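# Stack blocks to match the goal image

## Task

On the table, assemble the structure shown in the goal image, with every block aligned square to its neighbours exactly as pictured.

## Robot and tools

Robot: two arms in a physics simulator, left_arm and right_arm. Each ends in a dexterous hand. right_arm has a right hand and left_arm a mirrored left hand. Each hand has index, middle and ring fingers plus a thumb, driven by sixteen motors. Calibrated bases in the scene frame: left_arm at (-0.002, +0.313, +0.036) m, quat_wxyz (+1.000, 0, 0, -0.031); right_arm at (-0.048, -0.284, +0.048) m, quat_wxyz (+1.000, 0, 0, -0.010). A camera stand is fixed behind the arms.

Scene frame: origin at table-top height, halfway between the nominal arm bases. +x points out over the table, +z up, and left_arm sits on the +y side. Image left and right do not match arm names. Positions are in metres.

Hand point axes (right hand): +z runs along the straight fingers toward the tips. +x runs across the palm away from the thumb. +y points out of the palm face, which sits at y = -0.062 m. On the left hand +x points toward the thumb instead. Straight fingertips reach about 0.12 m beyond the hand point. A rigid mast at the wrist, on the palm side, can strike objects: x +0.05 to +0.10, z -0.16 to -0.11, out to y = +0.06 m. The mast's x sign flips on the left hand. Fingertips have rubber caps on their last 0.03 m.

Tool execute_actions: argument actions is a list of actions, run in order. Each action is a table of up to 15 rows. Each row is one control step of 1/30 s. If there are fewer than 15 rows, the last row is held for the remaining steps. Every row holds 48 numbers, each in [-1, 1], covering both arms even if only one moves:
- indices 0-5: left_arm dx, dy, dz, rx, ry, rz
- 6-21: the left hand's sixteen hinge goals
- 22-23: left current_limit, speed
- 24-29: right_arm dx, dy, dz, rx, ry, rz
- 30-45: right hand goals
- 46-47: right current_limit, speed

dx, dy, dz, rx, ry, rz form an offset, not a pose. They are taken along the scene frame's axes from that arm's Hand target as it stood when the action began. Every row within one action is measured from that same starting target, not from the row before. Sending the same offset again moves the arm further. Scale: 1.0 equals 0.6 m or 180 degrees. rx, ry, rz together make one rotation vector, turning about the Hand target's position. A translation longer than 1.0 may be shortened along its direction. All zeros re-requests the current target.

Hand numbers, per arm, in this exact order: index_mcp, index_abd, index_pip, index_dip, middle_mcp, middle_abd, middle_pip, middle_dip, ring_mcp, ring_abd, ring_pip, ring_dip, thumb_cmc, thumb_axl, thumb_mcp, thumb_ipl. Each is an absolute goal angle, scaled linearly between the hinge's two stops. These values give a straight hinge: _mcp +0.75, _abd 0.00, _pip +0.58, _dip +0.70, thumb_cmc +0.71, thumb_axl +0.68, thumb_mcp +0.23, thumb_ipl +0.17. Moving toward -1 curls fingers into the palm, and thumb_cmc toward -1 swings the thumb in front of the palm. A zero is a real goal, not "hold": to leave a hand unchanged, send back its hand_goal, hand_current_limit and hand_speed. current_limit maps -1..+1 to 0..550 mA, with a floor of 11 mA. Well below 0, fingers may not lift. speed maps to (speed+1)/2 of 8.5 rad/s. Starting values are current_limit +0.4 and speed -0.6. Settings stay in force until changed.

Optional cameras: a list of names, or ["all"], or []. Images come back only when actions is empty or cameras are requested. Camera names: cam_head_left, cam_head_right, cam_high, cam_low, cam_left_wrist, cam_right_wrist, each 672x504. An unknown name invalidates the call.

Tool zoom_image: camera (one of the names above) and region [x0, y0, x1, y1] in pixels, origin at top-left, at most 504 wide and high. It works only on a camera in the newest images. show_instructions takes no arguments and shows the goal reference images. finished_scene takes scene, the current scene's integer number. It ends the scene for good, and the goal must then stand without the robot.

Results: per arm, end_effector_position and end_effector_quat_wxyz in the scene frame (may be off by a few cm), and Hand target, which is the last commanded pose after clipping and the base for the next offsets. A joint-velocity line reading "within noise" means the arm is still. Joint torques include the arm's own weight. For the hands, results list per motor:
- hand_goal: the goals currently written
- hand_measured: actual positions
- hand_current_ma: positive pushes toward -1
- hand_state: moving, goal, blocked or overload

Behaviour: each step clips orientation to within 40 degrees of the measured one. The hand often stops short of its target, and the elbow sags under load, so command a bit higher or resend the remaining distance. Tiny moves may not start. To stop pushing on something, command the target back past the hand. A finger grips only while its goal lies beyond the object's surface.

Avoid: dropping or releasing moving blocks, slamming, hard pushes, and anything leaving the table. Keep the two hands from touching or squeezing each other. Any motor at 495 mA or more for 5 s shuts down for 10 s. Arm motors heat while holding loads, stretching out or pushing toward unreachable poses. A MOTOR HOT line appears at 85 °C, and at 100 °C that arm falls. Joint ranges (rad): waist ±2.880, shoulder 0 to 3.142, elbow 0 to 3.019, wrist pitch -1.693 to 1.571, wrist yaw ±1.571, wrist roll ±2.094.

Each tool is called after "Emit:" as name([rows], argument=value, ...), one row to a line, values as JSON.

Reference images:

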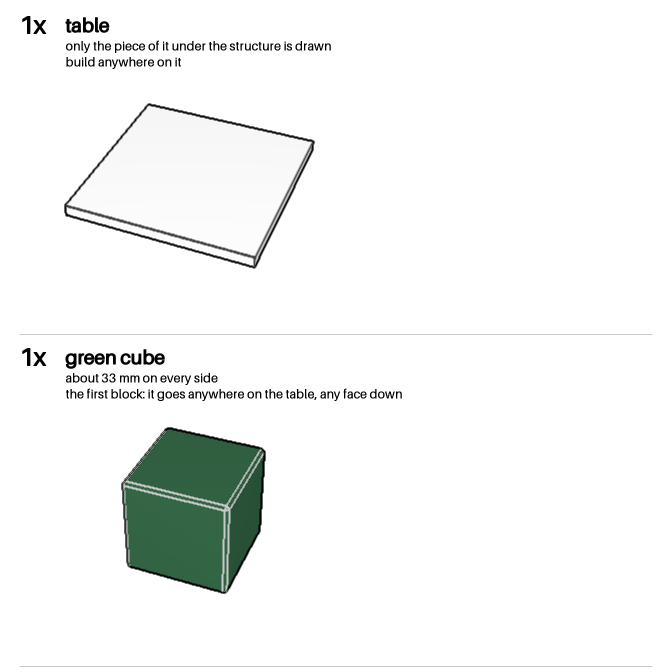

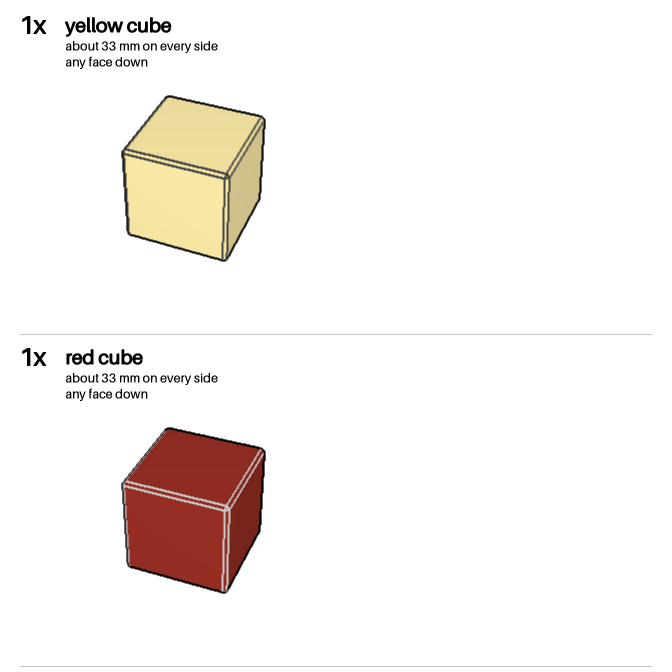

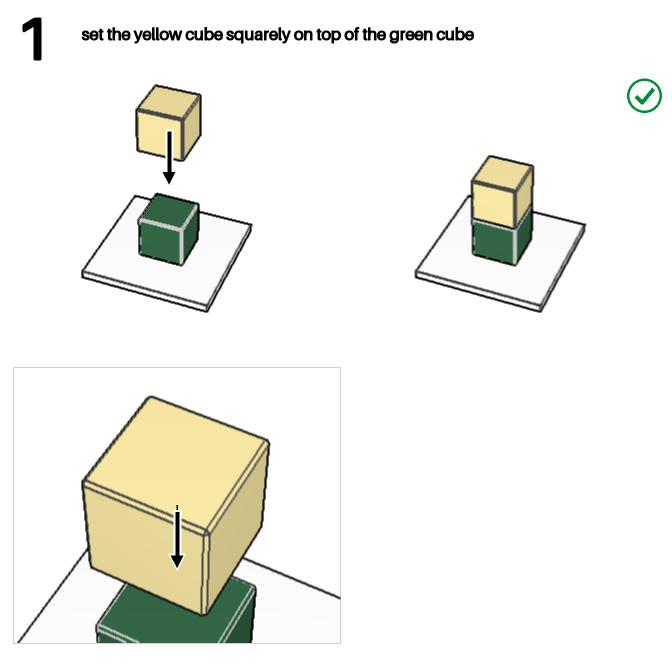

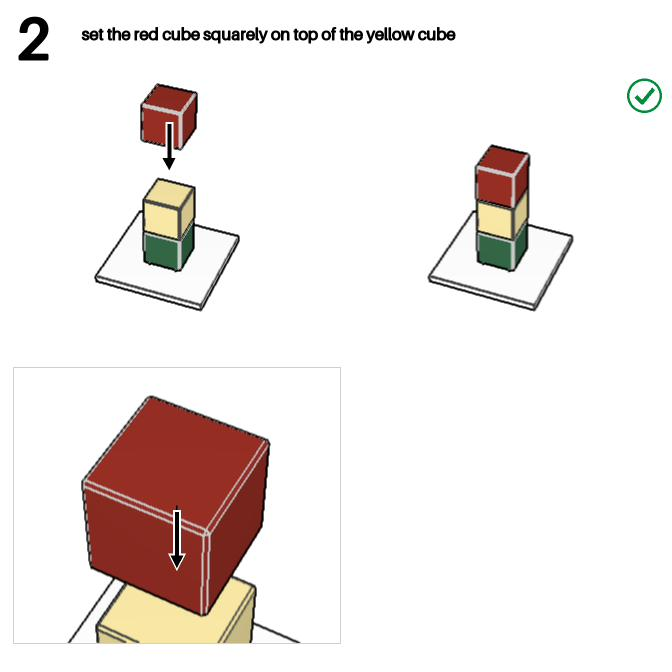

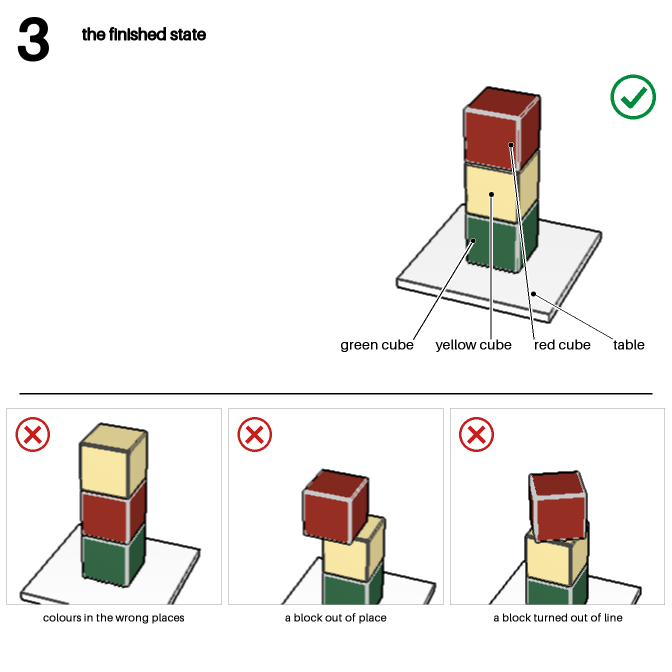

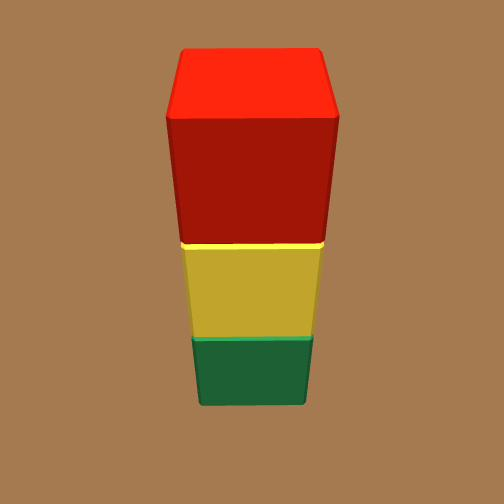

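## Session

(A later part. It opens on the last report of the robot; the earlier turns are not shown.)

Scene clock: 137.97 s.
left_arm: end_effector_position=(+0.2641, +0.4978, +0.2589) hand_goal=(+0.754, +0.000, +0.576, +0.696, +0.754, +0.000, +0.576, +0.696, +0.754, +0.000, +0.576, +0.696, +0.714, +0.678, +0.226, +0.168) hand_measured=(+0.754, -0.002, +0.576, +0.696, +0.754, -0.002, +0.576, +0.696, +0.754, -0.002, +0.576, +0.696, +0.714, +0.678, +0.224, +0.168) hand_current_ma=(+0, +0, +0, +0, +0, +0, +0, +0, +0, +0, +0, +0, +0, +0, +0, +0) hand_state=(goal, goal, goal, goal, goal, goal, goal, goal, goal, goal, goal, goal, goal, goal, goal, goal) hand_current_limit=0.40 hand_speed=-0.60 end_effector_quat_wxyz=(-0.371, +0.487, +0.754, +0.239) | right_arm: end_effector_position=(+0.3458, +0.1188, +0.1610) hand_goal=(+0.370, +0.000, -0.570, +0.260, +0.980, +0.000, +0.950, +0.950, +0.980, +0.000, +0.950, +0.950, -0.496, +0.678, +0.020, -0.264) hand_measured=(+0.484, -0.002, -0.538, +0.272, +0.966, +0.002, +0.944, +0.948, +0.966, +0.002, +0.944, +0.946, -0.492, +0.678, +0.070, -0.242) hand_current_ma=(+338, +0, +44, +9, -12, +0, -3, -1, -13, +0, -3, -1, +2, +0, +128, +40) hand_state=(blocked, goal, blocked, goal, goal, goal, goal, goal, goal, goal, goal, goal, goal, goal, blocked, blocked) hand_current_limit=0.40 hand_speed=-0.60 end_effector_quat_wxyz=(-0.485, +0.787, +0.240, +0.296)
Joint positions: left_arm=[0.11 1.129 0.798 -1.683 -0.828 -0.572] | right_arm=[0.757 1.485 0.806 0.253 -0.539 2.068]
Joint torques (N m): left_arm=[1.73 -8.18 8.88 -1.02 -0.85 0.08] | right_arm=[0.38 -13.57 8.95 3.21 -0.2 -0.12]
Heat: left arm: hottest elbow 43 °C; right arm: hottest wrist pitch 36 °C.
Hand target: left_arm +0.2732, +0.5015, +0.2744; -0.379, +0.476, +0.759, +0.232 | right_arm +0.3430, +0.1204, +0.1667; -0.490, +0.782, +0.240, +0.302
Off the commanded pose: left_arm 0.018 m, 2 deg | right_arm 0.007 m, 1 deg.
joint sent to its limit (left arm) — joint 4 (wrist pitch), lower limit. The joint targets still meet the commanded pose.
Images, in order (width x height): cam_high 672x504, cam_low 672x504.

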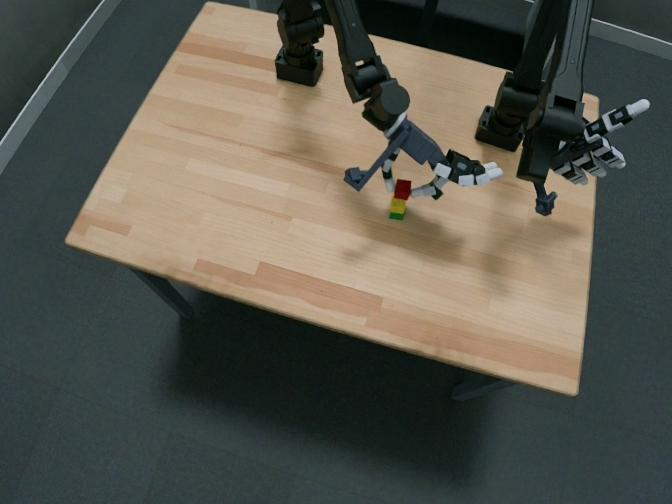

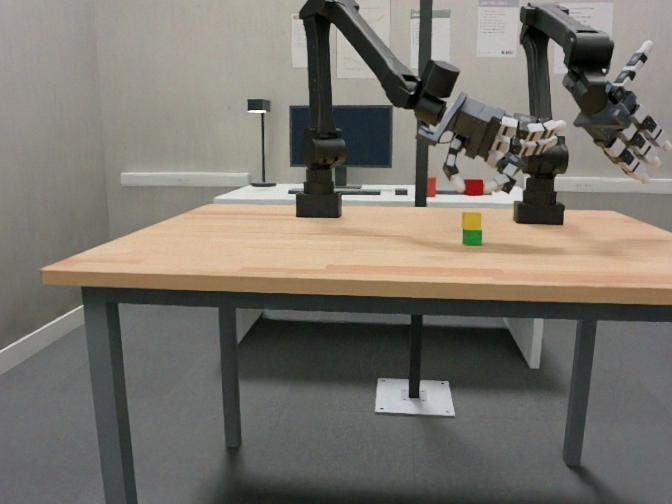

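Emit:
execute_actions([
  [[0,0,0,0,0,0,0.754,0,0.576,0.696,0.754,0,0.576,0.696,0.754,0,0.576,0.696,0.714,0.678,0.226,0.168,0.4,-0.6,-0.003,-0.002,-0.025,0,0,0.002,0.37,0,-0.57,0.26,0.98,0,0.95,0.95,0.98,0,0.95,0.95,-0.497,0.677,0.02,-0.265,0.4,-0.6]],
  [[0,0,0,0,0,0,0.754,0,0.576,0.696,0.754,0,0.576,0.696,0.754,0,0.576,0.696,0.714,0.678,0.226,0.168,0.4,-0.6,-0.003,0,-0.025,0,0,0.003,0.37,0,-0.57,0.26,0.98,0,0.95,0.95,0.98,0,0.95,0.95,-0.497,0.677,0.02,-0.265,0.4,-0.6]],
], cameras=["cam_low","cam_high"])

Emit:
zoom_image(camera="cam_high", region=[380, 170, 420, 225])

Emit:
zoom_image(camera="cam_low", region=[445, 180, 500, 250])

Scene clock: 141.53 s.
left_arm: end_effector_position=(+0.2641, +0.4978, +0.2589) hand_goal=(+0.754, +0.000, +0.576, +0.696, +0.754, +0.000, +0.576, +0.696, +0.754, +0.000, +0.576, +0.696, +0.714, +0.678, +0.226, +0.168) hand_measured=(+0.754, -0.002, +0.576, +0.696, +0.754, -0.002, +0.576, +0.696, +0.754, -0.002, +0.576, +0.696, +0.714, +0.678, +0.224, +0.168) hand_current_ma=(+0, +0, +0, +0, +0, +0, +0, +0, +0, +0, +0, +0, +0, +0, +0, +0) hand_state=(goal, goal, goal, goal, goal, goal, goal, goal, goal, goal, goal, goal, goal, goal, goal, goal) hand_current_limit=0.40 hand_speed=-0.60 end_effector_quat_wxyz=(-0.371, +0.487, +0.754, +0.239) | right_arm: end_effector_position=(+0.3420, +0.1175, +0.1482) hand_goal=(+0.370, +0.000, -0.570, +0.260, +0.980, +0.000, +0.950, +0.950, +0.980, +0.000, +0.950, +0.950, -0.496, +0.678, +0.020, -0.264) hand_measured=(+0.484, -0.002, -0.538, +0.272, +0.966, +0.002, +0.944, +0.948, +0.966, +0.002, +0.944, +0.946, -0.492, +0.678, +0.070, -0.242) hand_current_ma=(+338, +0, +44, +9, -12, +0, -3, -1, -13, +0, -3, -1, +2, +0, +128, +40) hand_state=(blocked, goal, blocked, goal, goal, goal, goal, goal, goal, goal, goal, goal, goal, goal, blocked, blocked) hand_current_limit=0.40 hand_speed=-0.60 end_effector_quat_wxyz=(-0.492, +0.778, +0.245, +0.304)
Joint positions: left_arm=[0.11 1.129 0.798 -1.683 -0.828 -0.572] | right_arm=[0.757 1.505 0.764 0.345 -0.548 2.068]
Joint torques (N m): left_arm=[1.73 -8.29 8.88 -0.98 -0.86 0.09] | right_arm=[0.38 -10.29 8.77 3.4 -0.44 -0.15]
Heat: left arm: hottest elbow 43 °C; right arm: hottest wrist pitch 36 °C.
Hand target: left_arm +0.2732, +0.5015, +0.2744; -0.379, +0.476, +0.759, +0.232 | right_arm +0.3395, +0.1193, +0.1370; -0.492, +0.780, +0.246, +0.299
Off the commanded pose: left_arm 0.018 m, 2 deg | right_arm 0.012 m, 1 deg.
joint sent to its limit (left arm) — joint 4 (wrist pitch), lower limit. The joint targets still meet the commanded pose.
Images, in order (width x height): cam_high 672x504, cam_low 672x504.

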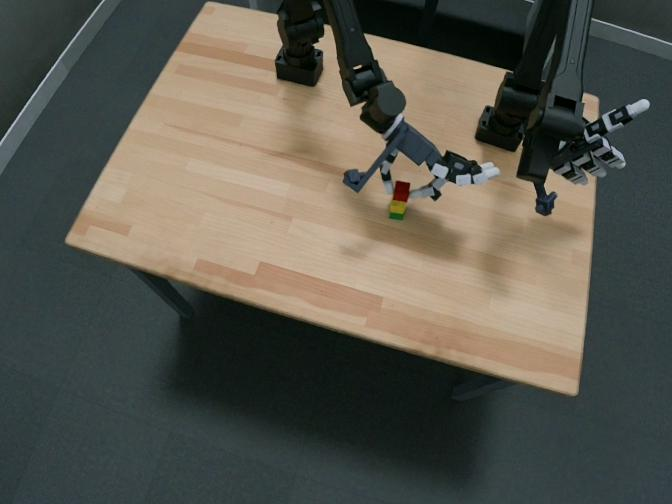

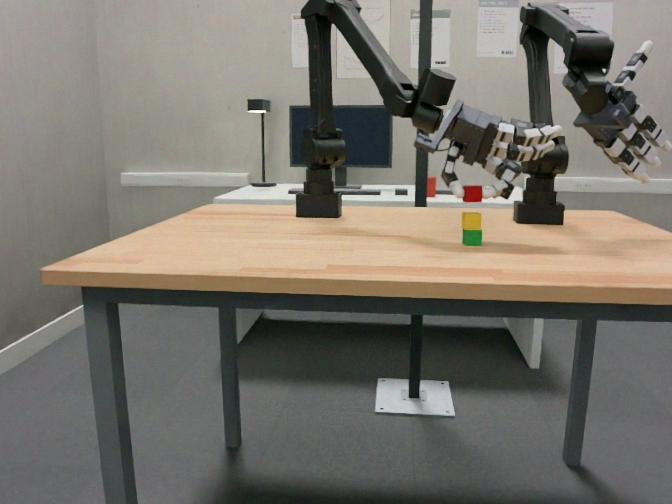

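Scaled by 9.164 from the camera's 672x504 image, which has a finer 960x720 frame.

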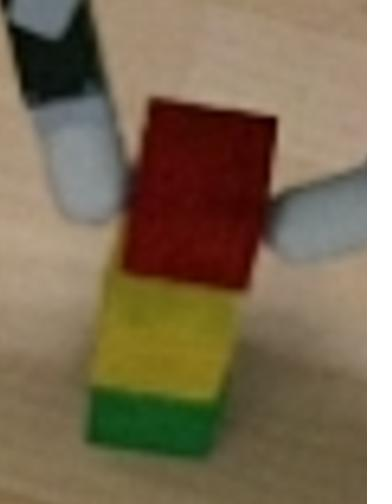

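Scaled by 7.200 from the camera's 672x504 image, which has a finer 960x720 frame.

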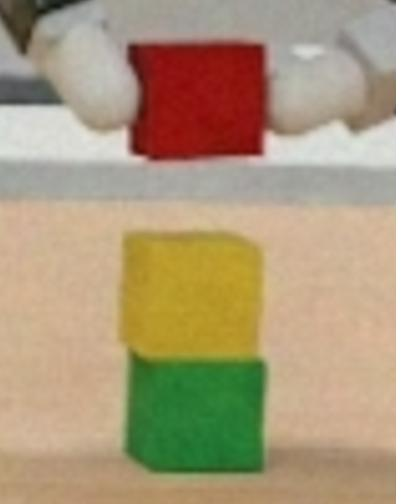

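Emit:
execute_actions([
  [[0,0,0,0,0,0,0.754,0,0.576,0.696,0.754,0,0.576,0.696,0.754,0,0.576,0.696,0.714,0.678,0.226,0.168,0.4,-0.6,0,0,-0.018,0,0,0,0.37,0,-0.57,0.26,0.98,0,0.95,0.95,0.98,0,0.95,0.95,-0.497,0.677,0.02,-0.265,0.4,-0.6]],
  [[0,0,0,0,0,0,0.754,0,0.576,0.696,0.754,0,0.576,0.696,0.754,0,0.576,0.696,0.714,0.678,0.226,0.168,0.4,-0.6,0,0,-0.015,0,0,0,0.37,0,-0.57,0.26,0.98,0,0.95,0.95,0.98,0,0.95,0.95,-0.497,0.677,0.02,-0.265,0.4,-0.6]],
], cameras=["cam_low","cam_high"])

Emit:
zoom_image(camera="cam_high", region=[380, 170, 420, 225])

Emit:
zoom_image(camera="cam_low", region=[445, 180, 500, 250])

Scene clock: 143.90 s.
left_arm: end_effector_position=(+0.2641, +0.4978, +0.2589) hand_goal=(+0.754, +0.000, +0.576, +0.696, +0.754, +0.000, +0.576, +0.696, +0.754, +0.000, +0.576, +0.696, +0.714, +0.678, +0.226, +0.168) hand_measured=(+0.754, -0.002, +0.576, +0.696, +0.754, -0.002, +0.576, +0.696, +0.754, -0.002, +0.576, +0.696, +0.714, +0.678, +0.224, +0.168) hand_current_ma=(+0, +0, +0, +0, +0, +0, +0, +0, +0, +0, +0, +0, +0, +0, +0, +0) hand_state=(goal, goal, goal, goal, goal, goal, goal, goal, goal, goal, goal, goal, goal, goal, goal, goal) hand_current_limit=0.40 hand_speed=-0.60 end_effector_quat_wxyz=(-0.371, +0.487, +0.754, +0.239) | right_arm: end_effector_position=(+0.3424, +0.1179, +0.1287) hand_goal=(+0.370, +0.000, -0.570, +0.260, +0.980, +0.000, +0.950, +0.950, +0.980, +0.000, +0.950, +0.950, -0.496, +0.678, +0.020, -0.264) hand_measured=(+0.484, -0.002, -0.538, +0.272, +0.966, +0.002, +0.944, +0.948, +0.966, +0.002, +0.944, +0.946, -0.492, +0.678, +0.070, -0.242) hand_current_ma=(+338, +0, +44, +9, -12, +0, -3, -1, -13, +0, -3, -1, +2, +0, +128, +40) hand_state=(blocked, goal, blocked, goal, goal, goal, goal, goal, goal, goal, goal, goal, goal, goal, blocked, blocked) hand_current_limit=0.40 hand_speed=-0.60 end_effector_quat_wxyz=(-0.493, +0.778, +0.245, +0.305)
Joint positions: left_arm=[0.11 1.129 0.798 -1.683 -0.828 -0.572] | right_arm=[0.757 1.55 0.746 0.409 -0.549 2.068]
Joint torques (N m): left_arm=[1.73 -8.23 8.88 -1.02 -0.86 0.08] | right_arm=[0.73 -10.4 8.2 3.38 -0.43 -0.19]
Heat: left arm: hottest elbow 43 °C; right arm: hottest wrist pitch 36 °C.
Hand target: left_arm +0.2732, +0.5015, +0.2744; -0.379, +0.476, +0.759, +0.232 | right_arm +0.3394, +0.1192, +0.1170; -0.492, +0.780, +0.246, +0.299
Off the commanded pose: left_arm 0.018 m, 2 deg | right_arm 0.012 m, 1 deg.
joint sent to its limit (left arm) — joint 4 (wrist pitch), lower limit. The joint targets still meet the commanded pose.
Images, in order (width x height): cam_high 672x504, cam_low 672x504.

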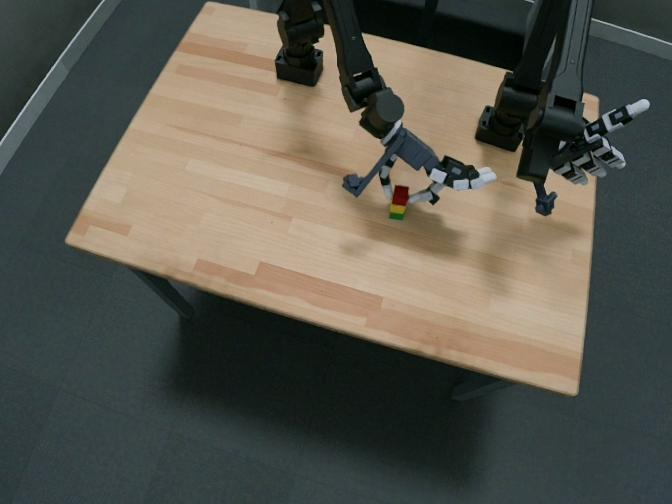

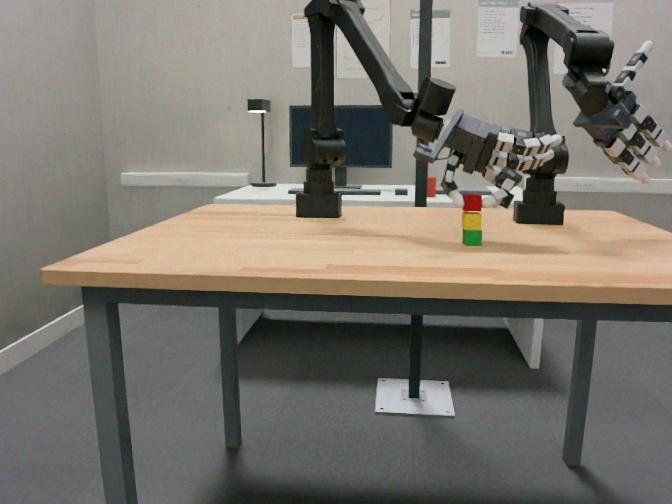

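Scaled by 9.164 from the camera's 672x504 image, which has a finer 960x720 frame.

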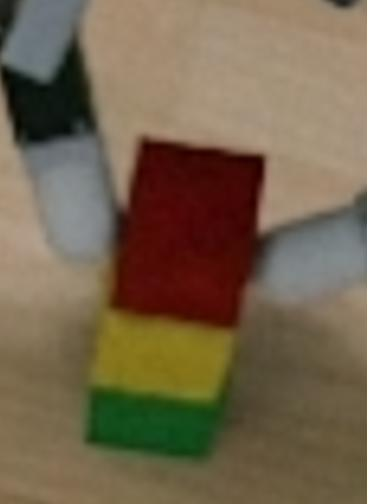

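Scaled by 7.200 from the camera's 672x504 image, which has a finer 960x720 frame.

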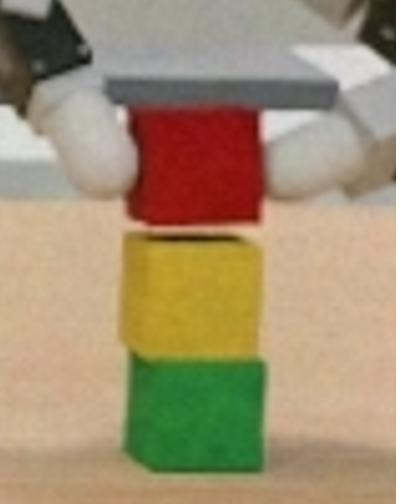

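Emit:
execute_actions([
  [[0,0,0,0,0,0,0.754,0,0.576,0.696,0.754,0,0.576,0.696,0.754,0,0.576,0.696,0.714,0.678,0.226,0.168,0.4,-0.6,0,0,-0.013,0,0,0,0.37,0,-0.57,0.26,0.98,0,0.95,0.95,0.98,0,0.95,0.95,-0.497,0.677,0.02,-0.265,0.4,-0.6]],
], cameras=["cam_low","cam_high"])

Emit:
zoom_image(camera="cam_high", region=[380, 170, 420, 225])

Emit:
zoom_image(camera="cam_low", region=[445, 180, 500, 250])

Scene clock: 145.53 s.
left_arm: end_effector_position=(+0.2641, +0.4978, +0.2589) hand_goal=(+0.754, +0.000, +0.576, +0.696, +0.754, +0.000, +0.576, +0.696, +0.754, +0.000, +0.576, +0.696, +0.714, +0.678, +0.226, +0.168) hand_measured=(+0.754, -0.002, +0.576, +0.696, +0.754, -0.002, +0.576, +0.696, +0.754, -0.002, +0.576, +0.696, +0.714, +0.678, +0.224, +0.168) hand_current_ma=(+0, +0, +0, +0, +0, +0, +0, +0, +0, +0, +0, +0, +0, +0, +0, +0) hand_state=(goal, goal, goal, goal, goal, goal, goal, goal, goal, goal, goal, goal, goal, goal, goal, goal) hand_current_limit=0.40 hand_speed=-0.60 end_effector_quat_wxyz=(-0.371, +0.487, +0.754, +0.239) | right_arm: end_effector_position=(+0.3435, +0.1190, +0.1242) hand_goal=(+0.370, +0.000, -0.570, +0.260, +0.980, +0.000, +0.950, +0.950, +0.980, +0.000, +0.950, +0.950, -0.496, +0.678, +0.020, -0.264) hand_measured=(+0.484, -0.002, -0.538, +0.272, +0.966, +0.002, +0.944, +0.948, +0.966, +0.002, +0.944, +0.946, -0.496, +0.676, +0.070, -0.242) hand_current_ma=(+338, +0, +44, +9, -12, +0, -3, -1, -13, +0, -3, -1, +0, -1, +128, +40) hand_state=(blocked, goal, blocked, goal, goal, goal, goal, goal, goal, goal, goal, goal, goal, goal, blocked, blocked) hand_current_limit=0.40 hand_speed=-0.60 end_effector_quat_wxyz=(-0.494, +0.776, +0.245, +0.307)
Joint positions: left_arm=[0.11 1.129 0.798 -1.683 -0.828 -0.572] | right_arm=[0.757 1.566 0.742 0.435 -0.549 2.068]
Joint torques (N m): left_arm=[1.67 -8.18 8.91 -1.01 -0.86 0.09] | right_arm=[0.38 -10.05 7.9 3.32 -0.41 -0.2]
Heat: left arm: hottest elbow 43 °C; right arm: hottest wrist pitch 36 °C.
Hand target: left_arm +0.2732, +0.5015, +0.2744; -0.379, +0.476, +0.759, +0.232 | right_arm +0.3394, +0.1193, +0.1093; -0.492, +0.780, +0.246, +0.299
Off the commanded pose: left_arm 0.018 m, 2 deg | right_arm 0.016 m, 1 deg.
joint sent to its limit (left arm) — joint 4 (wrist pitch), lower limit. The joint targets still meet the commanded pose.
Images, in order (width x height): cam_high 672x504, cam_low 672x504.

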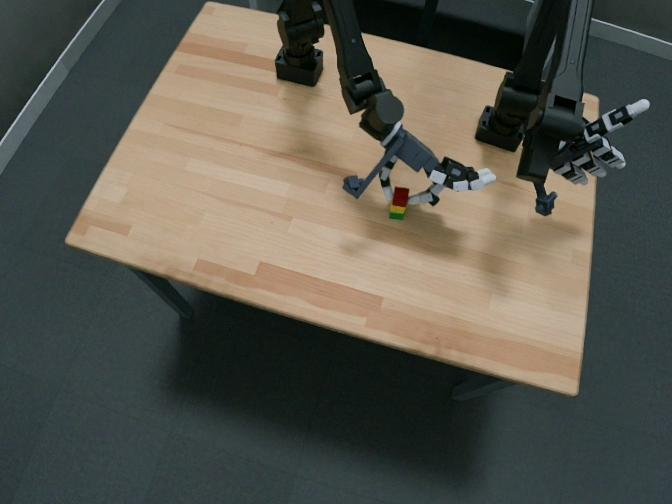

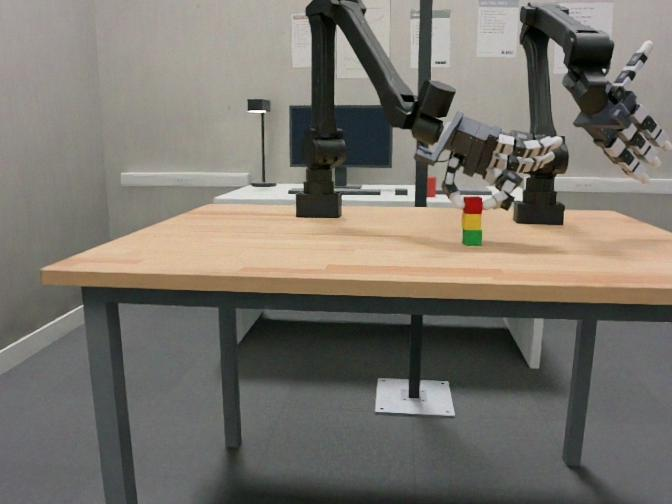

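Scaled by 9.164 from the camera's 672x504 image, which has a finer 960x720 frame.

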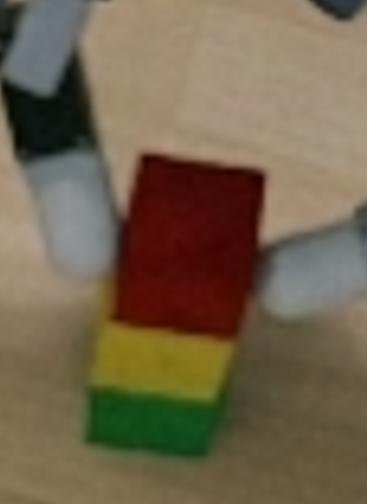

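Scaled by 7.200 from the camera's 672x504 image, which has a finer 960x720 frame.

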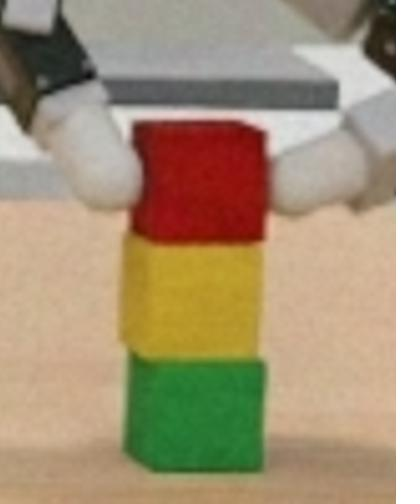

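Emit:
execute_actions([
  [[0,0,0,0,0,0,0.754,0,0.576,0.696,0.754,0,0.576,0.696,0.754,0,0.576,0.696,0.714,0.678,0.226,0.168,0.4,-0.6,0,-0.002,-0.006,0,0,0,0.37,0,-0.57,0.26,0.98,0,0.95,0.95,0.98,0,0.95,0.95,-0.497,0.677,0.02,-0.265,0.4,-0.6]],
  [[0,0,0,0,0,0,0.754,0,0.576,0.696,0.754,0,0.576,0.696,0.754,0,0.576,0.696,0.714,0.678,0.226,0.168,0.4,-0.6,0,0,0,0,0,0,0.47,0,-0.55,0.26,0.98,0,0.95,0.95,0.98,0,0.95,0.95,-0.497,0.677,0.06,-0.25,0.4,-0.6]],
  [[0,0,0,0,0,0,0.754,0,0.576,0.696,0.754,0,0.576,0.696,0.754,0,0.576,0.696,0.714,0.678,0.226,0.168,0.4,-0.6,0,0,0,0,0,0,0.53,0,-0.56,0.26,0.98,0,0.95,0.95,0.98,0,0.95,0.95,-0.497,0.677,0.09,-0.23,0.4,-0.6]],
  [[0,0,0,0,0,0,0.754,0,0.576,0.696,0.754,0,0.576,0.696,0.754,0,0.576,0.696,0.714,0.678,0.226,0.168,0.4,-0.6,0,0,0,0,0,0,0.7,0,-0.65,0.26,0.98,0,0.95,0.95,0.98,0,0.95,0.95,-0.497,0.677,0.14,-0.2,0.4,-0.6]],
], cameras=["cam_low","cam_high","cam_right_wrist"])

Emit:
zoom_image(camera="cam_high", region=[380, 170, 420, 225])

Emit:
zoom_image(camera="cam_low", region=[445, 180, 500, 250])

Scene clock: 149.07 s.
left_arm: end_effector_position=(+0.2641, +0.4978, +0.2589) hand_goal=(+0.754, +0.000, +0.576, +0.696, +0.754, +0.000, +0.576, +0.696, +0.754, +0.000, +0.576, +0.696, +0.714, +0.678, +0.226, +0.168) hand_measured=(+0.754, -0.002, +0.576, +0.696, +0.754, -0.002, +0.576, +0.696, +0.754, -0.002, +0.576, +0.696, +0.714, +0.678, +0.224, +0.168) hand_current_ma=(+0, +0, +0, +0, +0, +0, +0, +0, +0, +0, +0, +0, +0, +0, +0, +0) hand_state=(goal, goal, goal, goal, goal, goal, goal, goal, goal, goal, goal, goal, goal, goal, goal, goal) hand_current_limit=0.40 hand_speed=-0.60 end_effector_quat_wxyz=(-0.371, +0.487, +0.754, +0.239) | right_arm: end_effector_position=(+0.3436, +0.1195, +0.1220) hand_goal=(+0.700, +0.000, -0.650, +0.260, +0.980, +0.000, +0.950, +0.950, +0.980, +0.000, +0.950, +0.950, -0.496, +0.678, +0.140, -0.200) hand_measured=(+0.688, +0.000, -0.646, +0.264, +0.966, +0.002, +0.944, +0.948, +0.966, +0.002, +0.944, +0.946, -0.494, +0.676, +0.136, -0.202) hand_current_ma=(-9, +0, +2, +1, -12, +0, -3, -1, -13, +0, -3, -1, +1, +0, -2, -1) hand_state=(goal, goal, goal, goal, goal, goal, goal, goal, goal, goal, goal, goal, goal, goal, goal, goal) hand_current_limit=0.40 hand_speed=-0.60 end_effector_quat_wxyz=(-0.495, +0.774, +0.246, +0.308)
Joint positions: left_arm=[0.11 1.129 0.798 -1.683 -0.828 -0.572] | right_arm=[0.757 1.573 0.739 0.449 -0.551 2.068]
Joint torques (N m): left_arm=[1.61 -8.29 8.9 -1.01 -0.86 0.09] | right_arm=[0.67 -10.05 7.75 3.19 -0.41 -0.17]
Heat: left arm: hottest elbow 43 °C; right arm: hottest wrist pitch 36 °C.
Hand target: left_arm +0.2732, +0.5015, +0.2744; -0.379, +0.476, +0.759, +0.232 | right_arm +0.3394, +0.1180, +0.1057; -0.492, +0.780, +0.246, +0.299
Off the commanded pose: left_arm 0.018 m, 2 deg | right_arm 0.017 m, 1 deg.
joint sent to its limit (left arm) — joint 4 (wrist pitch), lower limit. The joint targets still meet the commanded pose.
camera_calibration:
cam_right_wrist: T_world_to_cam=[[-0.117802, -0.354516, -0.9276, 0.22368], [-0.831298, -0.475757, 0.2874, 0.259468], [-0.5432, 0.804968, -0.238663, 0.247841], [0, 0, 0, 1]] pos_world=[0.376672, 0.00323748, 0.192065]
Images, in order (width x height): cam_high 672x504, cam_low 672x504, cam_right_wrist 672x504.

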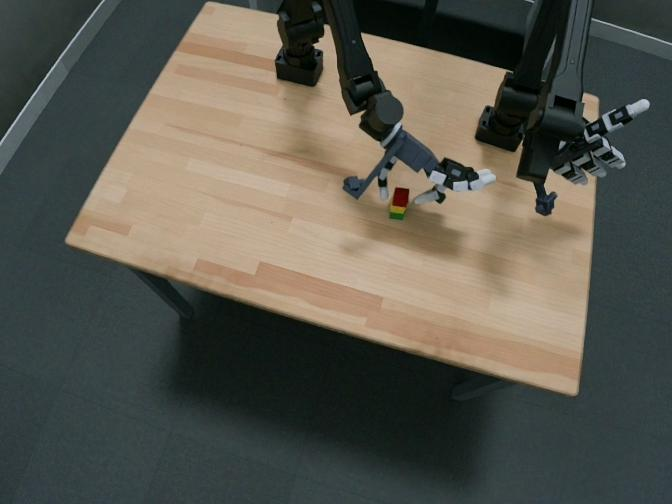

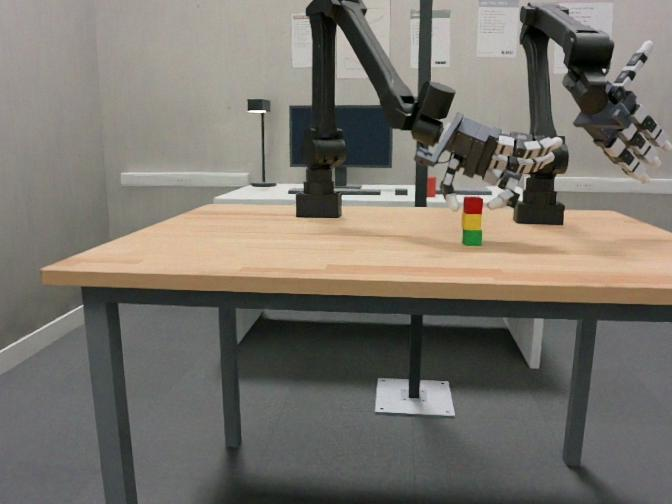

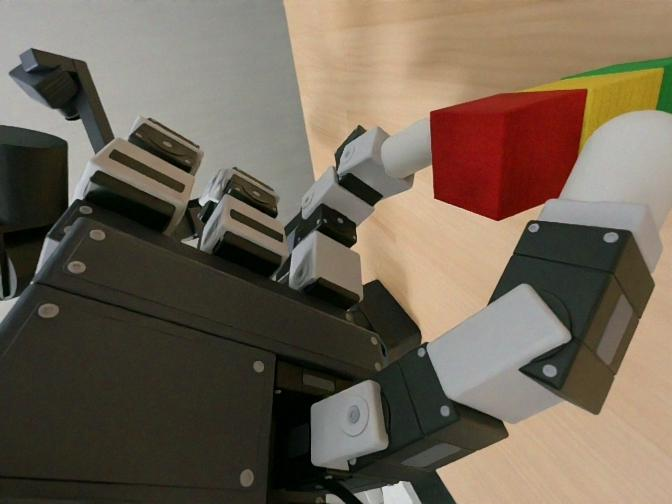

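Scaled by 9.164 from the camera's 672x504 image, which has a finer 960x720 frame.

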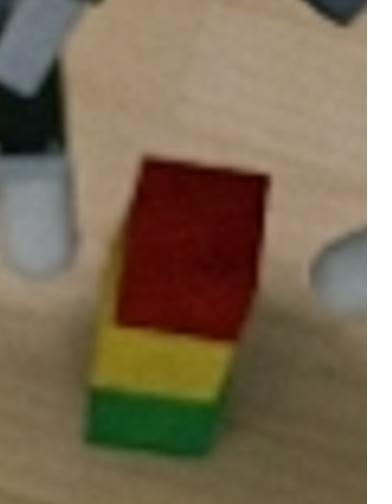

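Scaled by 7.200 from the camera's 672x504 image, which has a finer 960x720 frame.

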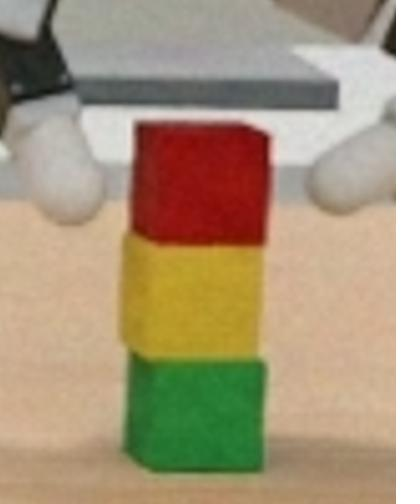

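Emit:
execute_actions([
  [[0,0,0,0,0,0,0.754,0,0.576,0.696,0.754,0,0.576,0.696,0.754,0,0.576,0.696,0.714,0.678,0.226,0.168,0.4,-0.6,0,0,0.0,0,0,0,0.83,0,-0.704,0.26,0.98,0,0.95,0.95,0.98,0,0.95,0.95,-0.497,0.677,0.16,-0.19,0.4,-0.6]],
  [[0,0,0,0,0,0,0.754,0,0.576,0.696,0.754,0,0.576,0.696,0.754,0,0.576,0.696,0.714,0.678,0.226,0.168,0.4,-0.6,0,0,0.05,0,0,0,0.83,0,-0.704,0.26,0.98,0,0.95,0.95,0.98,0,0.95,0.95,-0.497,0.677,0.16,-0.19,0.4,-0.6]],
  [[0,0,0,0,0,0,0.754,0,0.576,0.696,0.754,0,0.576,0.696,0.754,0,0.576,0.696,0.714,0.678,0.226,0.168,0.4,-0.6,0,0,0.06,0,0,0,0.83,0,-0.704,0.26,0.98,0,0.95,0.95,0.98,0,0.95,0.95,-0.497,0.677,0.16,-0.19,0.4,-0.6]],
  [[0,0,0,0,0,0,0.754,0,0.576,0.696,0.754,0,0.576,0.696,0.754,0,0.576,0.696,0.714,0.678,0.226,0.168,0.4,-0.6,0,0,0.06,0,0,0,0.83,0,-0.704,0.26,0.98,0,0.95,0.95,0.98,0,0.95,0.95,-0.497,0.677,0.16,-0.19,0.4,-0.6]],
], cameras=["cam_low","cam_high"])

Emit:
zoom_image(camera="cam_low", region=[445, 180, 500, 250])

Scene clock: 152.63 s.
left_arm: end_effector_position=(+0.2641, +0.4978, +0.2589) hand_goal=(+0.754, +0.000, +0.576, +0.696, +0.754, +0.000, +0.576, +0.696, +0.754, +0.000, +0.576, +0.696, +0.714, +0.678, +0.226, +0.168) hand_measured=(+0.754, -0.002, +0.576, +0.696, +0.754, -0.002, +0.576, +0.696, +0.754, -0.002, +0.576, +0.696, +0.714, +0.678, +0.224, +0.168) hand_current_ma=(+0, +0, +0, +0, +0, +0, +0, +0, +0, +0, +0, +0, +0, +0, +0, +0) hand_state=(goal, goal, goal, goal, goal, goal, goal, goal, goal, goal, goal, goal, goal, goal, goal, goal) hand_current_limit=0.40 hand_speed=-0.60 end_effector_quat_wxyz=(-0.371, +0.487, +0.754, +0.239) | right_arm: end_effector_position=(+0.3300, +0.1073, +0.1884) hand_goal=(+0.830, +0.000, -0.704, +0.260, +0.980, +0.000, +0.950, +0.950, +0.980, +0.000, +0.950, +0.950, -0.496, +0.678, +0.160, -0.190) hand_measured=(+0.818, +0.000, -0.700, +0.264, +0.966, +0.002, +0.944, +0.948, +0.966, +0.002, +0.944, +0.946, -0.492, +0.676, +0.156, -0.192) hand_current_ma=(-11, +0, +2, +1, -12, +0, -3, -1, -13, +0, -3, -1, +1, +0, -2, -1) hand_state=(goal, goal, goal, goal, goal, goal, goal, goal, goal, goal, goal, goal, goal, goal, goal, goal) hand_current_limit=0.40 hand_speed=-0.60 end_effector_quat_wxyz=(-0.486, +0.789, +0.242, +0.289)
Joint positions: left_arm=[0.11 1.129 0.798 -1.683 -0.828 -0.572] | right_arm=[0.757 1.387 0.799 0.15 -0.551 2.068]
Joint torques (N m): left_arm=[1.73 -8.23 8.9 -1.02 -0.85 0.09] | right_arm=[0.67 -11.22 13.97 2.1 -0.43 -0.17]
Heat: left arm: hottest elbow 43 °C; right arm: hottest wrist pitch 36 °C.
Hand target: left_arm +0.2732, +0.5015, +0.2744; -0.379, +0.476, +0.759, +0.232 | right_arm +0.3395, +0.1180, +0.2076; -0.492, +0.780, +0.246, +0.299
Off the commanded pose: left_arm 0.018 m, 2 deg | right_arm 0.024 m, 2 deg.
joint sent to its limit (left arm) — joint 4 (wrist pitch), lower limit. The joint targets still meet the commanded pose.
Images, in order (width x height): cam_high 672x504, cam_low 672x504.

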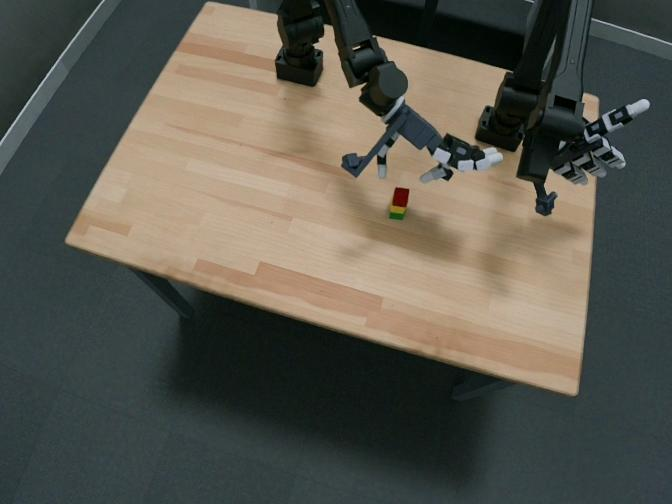

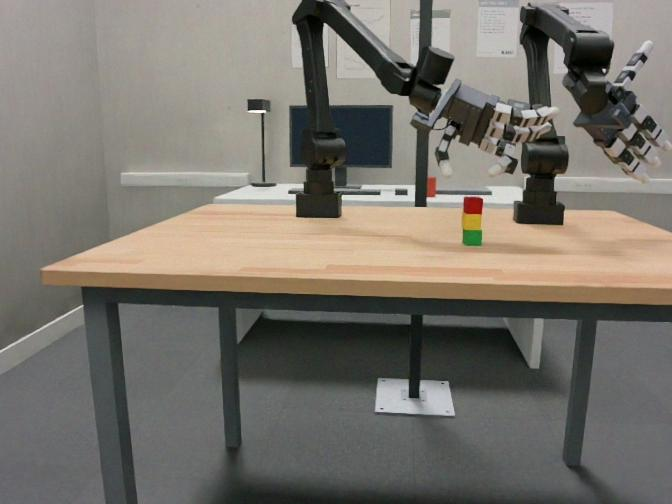

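Scaled by 7.200 from the camera's 672x504 image, which has a finer 960x720 frame.

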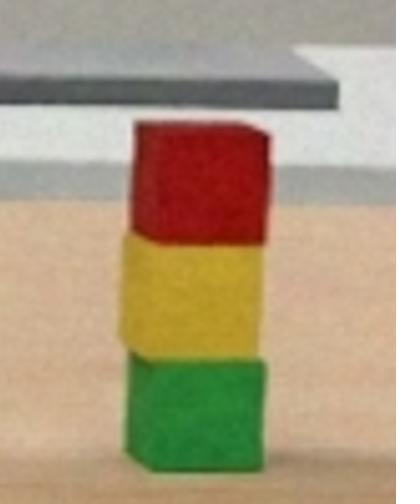

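Emit:
finished_scene(scene=1)

The scene is finished: the task was done.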